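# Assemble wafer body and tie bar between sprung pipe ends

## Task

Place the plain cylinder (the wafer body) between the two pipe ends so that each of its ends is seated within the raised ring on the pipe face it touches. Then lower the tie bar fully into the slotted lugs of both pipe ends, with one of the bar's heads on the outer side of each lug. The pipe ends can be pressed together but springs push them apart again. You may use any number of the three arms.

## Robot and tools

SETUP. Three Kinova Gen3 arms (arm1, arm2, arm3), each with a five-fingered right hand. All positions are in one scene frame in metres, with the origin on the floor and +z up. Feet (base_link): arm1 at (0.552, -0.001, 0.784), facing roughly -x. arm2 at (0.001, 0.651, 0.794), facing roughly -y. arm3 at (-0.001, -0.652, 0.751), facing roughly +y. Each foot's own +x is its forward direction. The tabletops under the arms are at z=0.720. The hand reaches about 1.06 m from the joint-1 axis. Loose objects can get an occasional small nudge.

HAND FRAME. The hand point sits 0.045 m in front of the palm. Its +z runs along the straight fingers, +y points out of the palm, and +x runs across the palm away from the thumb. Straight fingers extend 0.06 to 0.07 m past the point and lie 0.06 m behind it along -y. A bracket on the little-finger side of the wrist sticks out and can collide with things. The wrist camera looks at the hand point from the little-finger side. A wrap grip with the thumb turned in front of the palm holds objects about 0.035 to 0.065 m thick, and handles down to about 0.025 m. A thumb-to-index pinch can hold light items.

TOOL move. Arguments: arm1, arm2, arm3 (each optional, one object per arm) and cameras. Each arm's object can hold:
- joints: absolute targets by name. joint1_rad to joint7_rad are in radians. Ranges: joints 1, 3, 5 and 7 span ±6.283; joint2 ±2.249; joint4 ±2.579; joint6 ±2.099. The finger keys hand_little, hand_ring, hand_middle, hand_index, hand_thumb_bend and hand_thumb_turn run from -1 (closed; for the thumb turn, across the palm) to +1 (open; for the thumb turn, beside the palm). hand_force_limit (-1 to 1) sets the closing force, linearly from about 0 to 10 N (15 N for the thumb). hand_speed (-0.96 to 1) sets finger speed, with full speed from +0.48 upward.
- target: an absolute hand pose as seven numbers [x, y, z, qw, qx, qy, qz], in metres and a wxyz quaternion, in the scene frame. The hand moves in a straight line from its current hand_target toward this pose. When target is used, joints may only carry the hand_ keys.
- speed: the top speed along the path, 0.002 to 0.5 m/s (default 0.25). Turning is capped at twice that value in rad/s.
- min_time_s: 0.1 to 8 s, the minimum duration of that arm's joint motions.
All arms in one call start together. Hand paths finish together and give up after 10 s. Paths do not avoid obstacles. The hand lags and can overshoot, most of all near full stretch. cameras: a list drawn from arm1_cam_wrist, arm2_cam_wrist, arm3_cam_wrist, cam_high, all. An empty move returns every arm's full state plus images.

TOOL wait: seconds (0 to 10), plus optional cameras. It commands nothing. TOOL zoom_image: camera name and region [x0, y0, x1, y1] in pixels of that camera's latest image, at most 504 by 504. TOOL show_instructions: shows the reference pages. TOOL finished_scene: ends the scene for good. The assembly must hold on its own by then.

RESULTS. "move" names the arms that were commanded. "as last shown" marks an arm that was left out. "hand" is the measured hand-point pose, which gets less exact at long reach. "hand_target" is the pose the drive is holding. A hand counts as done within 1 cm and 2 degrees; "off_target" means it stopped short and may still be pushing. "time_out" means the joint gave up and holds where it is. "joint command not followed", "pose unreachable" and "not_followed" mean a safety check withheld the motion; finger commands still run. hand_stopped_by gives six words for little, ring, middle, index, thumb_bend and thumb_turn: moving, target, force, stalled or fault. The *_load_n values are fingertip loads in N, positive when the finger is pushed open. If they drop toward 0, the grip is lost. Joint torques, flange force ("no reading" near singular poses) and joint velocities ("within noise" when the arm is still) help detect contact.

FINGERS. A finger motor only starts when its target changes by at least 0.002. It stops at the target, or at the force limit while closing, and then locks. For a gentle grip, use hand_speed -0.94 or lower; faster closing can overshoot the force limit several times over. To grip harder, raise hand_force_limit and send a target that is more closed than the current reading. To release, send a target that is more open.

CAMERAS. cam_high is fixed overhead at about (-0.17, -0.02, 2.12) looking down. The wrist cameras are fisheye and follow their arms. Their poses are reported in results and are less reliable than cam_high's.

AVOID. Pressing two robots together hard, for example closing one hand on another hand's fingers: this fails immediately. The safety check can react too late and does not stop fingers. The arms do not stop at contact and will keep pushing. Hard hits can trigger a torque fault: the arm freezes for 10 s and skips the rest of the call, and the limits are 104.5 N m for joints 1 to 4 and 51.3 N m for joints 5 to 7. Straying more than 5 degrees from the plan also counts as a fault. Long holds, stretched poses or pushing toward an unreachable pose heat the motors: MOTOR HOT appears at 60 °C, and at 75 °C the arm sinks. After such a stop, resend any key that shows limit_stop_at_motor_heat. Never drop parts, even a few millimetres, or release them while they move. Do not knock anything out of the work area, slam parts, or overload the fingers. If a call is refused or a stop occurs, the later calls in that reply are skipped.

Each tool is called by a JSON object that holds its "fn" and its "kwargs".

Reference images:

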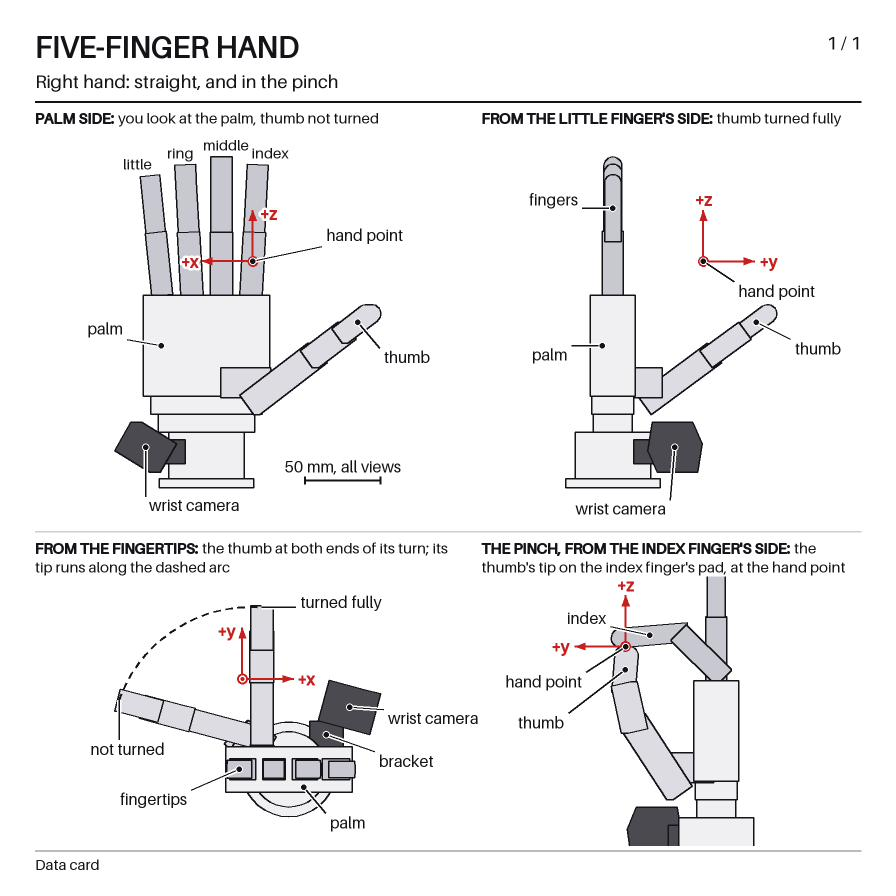

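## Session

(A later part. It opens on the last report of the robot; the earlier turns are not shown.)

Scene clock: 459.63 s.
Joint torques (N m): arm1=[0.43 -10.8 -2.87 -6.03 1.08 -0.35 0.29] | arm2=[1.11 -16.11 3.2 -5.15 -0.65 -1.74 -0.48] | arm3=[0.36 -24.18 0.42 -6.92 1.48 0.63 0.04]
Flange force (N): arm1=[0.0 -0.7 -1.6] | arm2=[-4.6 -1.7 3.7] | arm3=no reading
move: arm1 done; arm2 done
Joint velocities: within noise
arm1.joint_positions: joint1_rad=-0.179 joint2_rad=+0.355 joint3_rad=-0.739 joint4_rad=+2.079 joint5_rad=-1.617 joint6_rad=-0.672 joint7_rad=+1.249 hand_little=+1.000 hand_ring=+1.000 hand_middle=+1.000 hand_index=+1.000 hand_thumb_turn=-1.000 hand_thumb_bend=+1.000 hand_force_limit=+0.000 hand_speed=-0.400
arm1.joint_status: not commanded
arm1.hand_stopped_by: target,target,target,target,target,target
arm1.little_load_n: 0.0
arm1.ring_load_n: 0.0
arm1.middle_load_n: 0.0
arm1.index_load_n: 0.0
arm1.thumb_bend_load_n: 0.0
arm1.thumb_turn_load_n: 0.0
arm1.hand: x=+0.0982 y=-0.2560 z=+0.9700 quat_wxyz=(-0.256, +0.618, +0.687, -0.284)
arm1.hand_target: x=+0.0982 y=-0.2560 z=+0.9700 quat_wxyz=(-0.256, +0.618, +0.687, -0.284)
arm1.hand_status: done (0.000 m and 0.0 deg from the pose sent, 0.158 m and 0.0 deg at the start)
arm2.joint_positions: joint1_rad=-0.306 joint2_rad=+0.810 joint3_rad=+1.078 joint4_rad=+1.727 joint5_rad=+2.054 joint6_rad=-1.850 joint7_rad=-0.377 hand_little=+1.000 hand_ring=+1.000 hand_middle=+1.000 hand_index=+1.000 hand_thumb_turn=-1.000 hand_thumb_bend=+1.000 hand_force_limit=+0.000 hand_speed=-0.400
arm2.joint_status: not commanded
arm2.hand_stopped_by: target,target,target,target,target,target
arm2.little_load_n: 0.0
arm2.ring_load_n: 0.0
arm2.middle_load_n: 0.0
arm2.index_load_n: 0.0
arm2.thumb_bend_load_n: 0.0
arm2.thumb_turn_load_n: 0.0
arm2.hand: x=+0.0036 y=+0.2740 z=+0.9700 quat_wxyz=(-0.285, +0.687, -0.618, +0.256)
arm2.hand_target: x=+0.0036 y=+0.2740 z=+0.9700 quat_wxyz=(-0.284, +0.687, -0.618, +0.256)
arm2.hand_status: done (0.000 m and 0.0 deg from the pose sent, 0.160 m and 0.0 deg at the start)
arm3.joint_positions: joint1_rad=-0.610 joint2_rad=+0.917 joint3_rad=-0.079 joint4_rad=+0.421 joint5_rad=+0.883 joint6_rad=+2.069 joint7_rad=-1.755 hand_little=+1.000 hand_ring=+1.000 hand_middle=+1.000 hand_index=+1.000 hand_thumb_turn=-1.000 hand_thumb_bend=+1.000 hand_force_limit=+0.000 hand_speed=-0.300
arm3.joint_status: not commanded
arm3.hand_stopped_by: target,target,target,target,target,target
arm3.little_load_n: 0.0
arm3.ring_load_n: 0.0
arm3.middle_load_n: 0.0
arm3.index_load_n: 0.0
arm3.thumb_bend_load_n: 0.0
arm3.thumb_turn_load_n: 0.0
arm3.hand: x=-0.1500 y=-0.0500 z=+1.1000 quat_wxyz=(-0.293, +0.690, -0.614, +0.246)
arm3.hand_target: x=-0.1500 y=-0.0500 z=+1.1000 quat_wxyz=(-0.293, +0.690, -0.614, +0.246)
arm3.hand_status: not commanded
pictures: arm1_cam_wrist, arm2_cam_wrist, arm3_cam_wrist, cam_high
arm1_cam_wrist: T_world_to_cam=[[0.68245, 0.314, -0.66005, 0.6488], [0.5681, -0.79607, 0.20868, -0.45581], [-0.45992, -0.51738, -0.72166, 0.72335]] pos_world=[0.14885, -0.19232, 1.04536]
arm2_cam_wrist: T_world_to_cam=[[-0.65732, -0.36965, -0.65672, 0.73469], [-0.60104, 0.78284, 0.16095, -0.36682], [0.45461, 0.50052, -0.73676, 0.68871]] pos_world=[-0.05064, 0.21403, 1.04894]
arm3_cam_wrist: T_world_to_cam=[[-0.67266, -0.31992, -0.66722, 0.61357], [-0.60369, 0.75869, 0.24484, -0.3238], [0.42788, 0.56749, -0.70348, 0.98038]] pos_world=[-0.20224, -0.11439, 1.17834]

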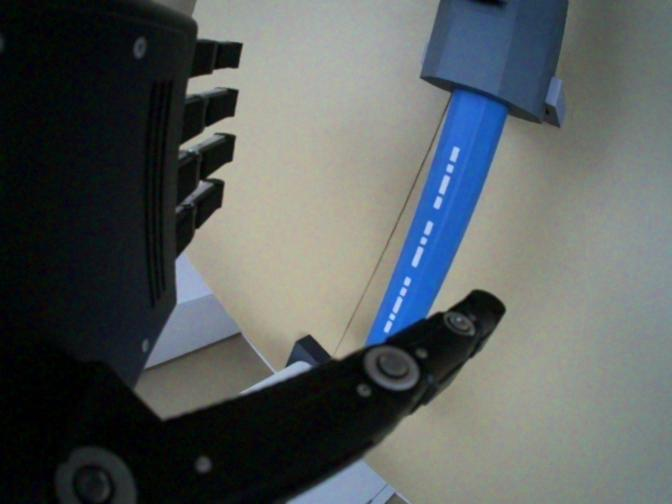

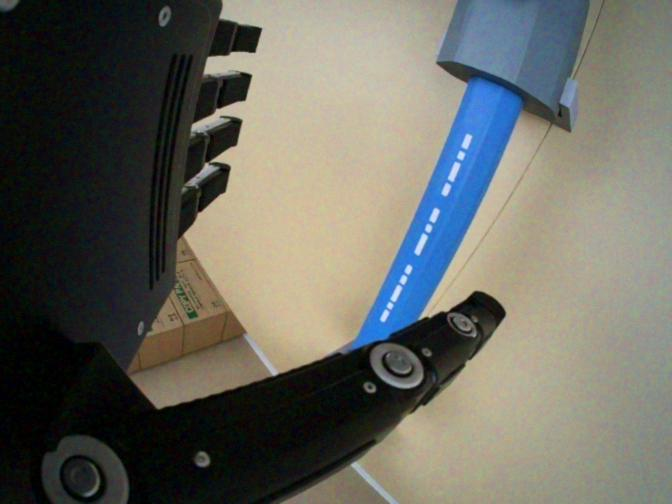

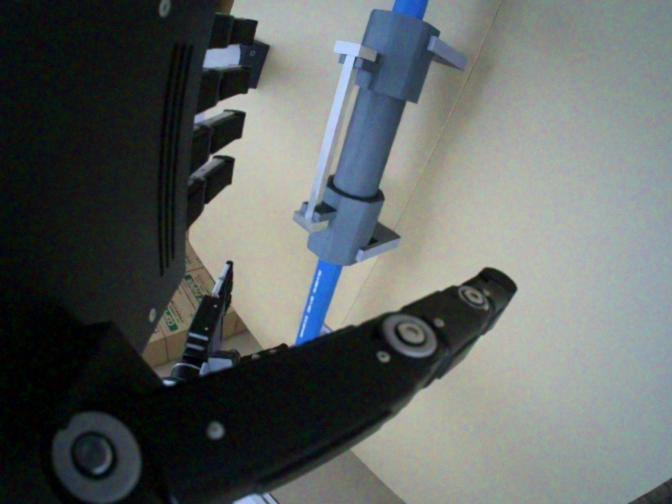

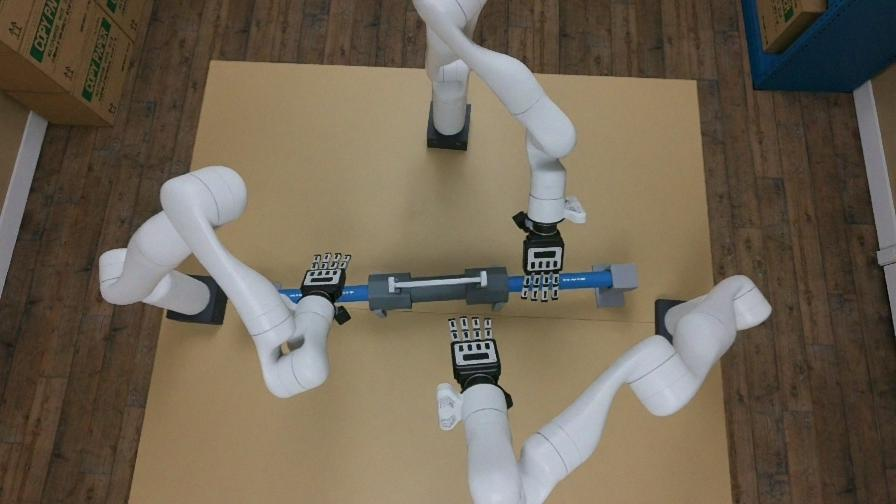

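{"fn": "zoom_image", "kwargs": {"camera": "arm3_cam_wrist", "region": [280, 170, 400, 280]}}

{"fn": "zoom_image", "kwargs": {"camera": "arm3_cam_wrist", "region": [320, 10, 440, 120]}}

{"fn": "zoom_image", "kwargs": {"camera": "cam_high", "region": [375, 262, 425, 307]}}

{"fn": "zoom_image", "kwargs": {"camera": "cam_high", "region": [455, 257, 505, 302]}}

Scaled by 4.200 from the camera's image (finer frame: 960x720).

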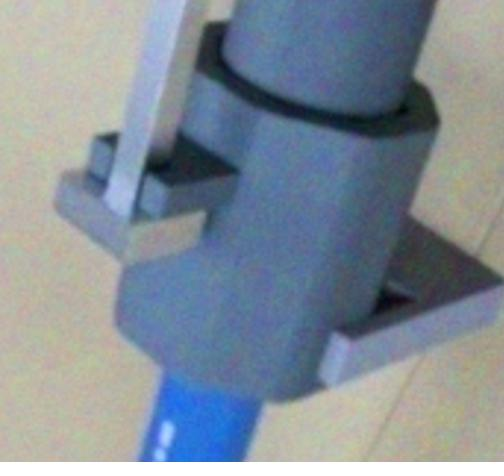

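Scaled by 4.200 from the camera's image (finer frame: 960x720).

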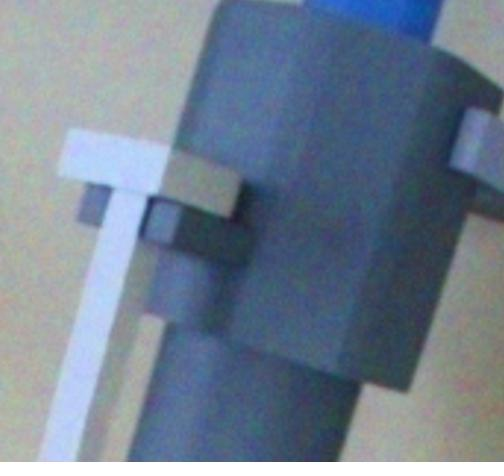

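Scaled by 10.080 from the camera's image (finer frame: 1280x720).

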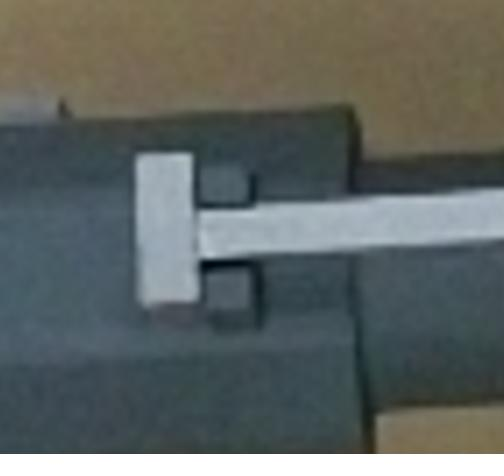

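Scaled by 10.080 from the camera's image (finer frame: 1280x720).

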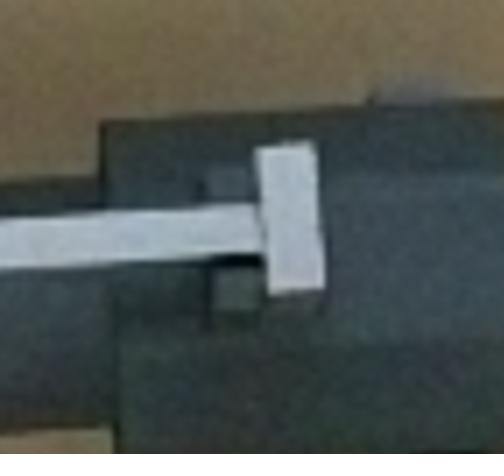

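{"fn": "finished_scene", "kwargs": {}}

The scene is finished: the task was done.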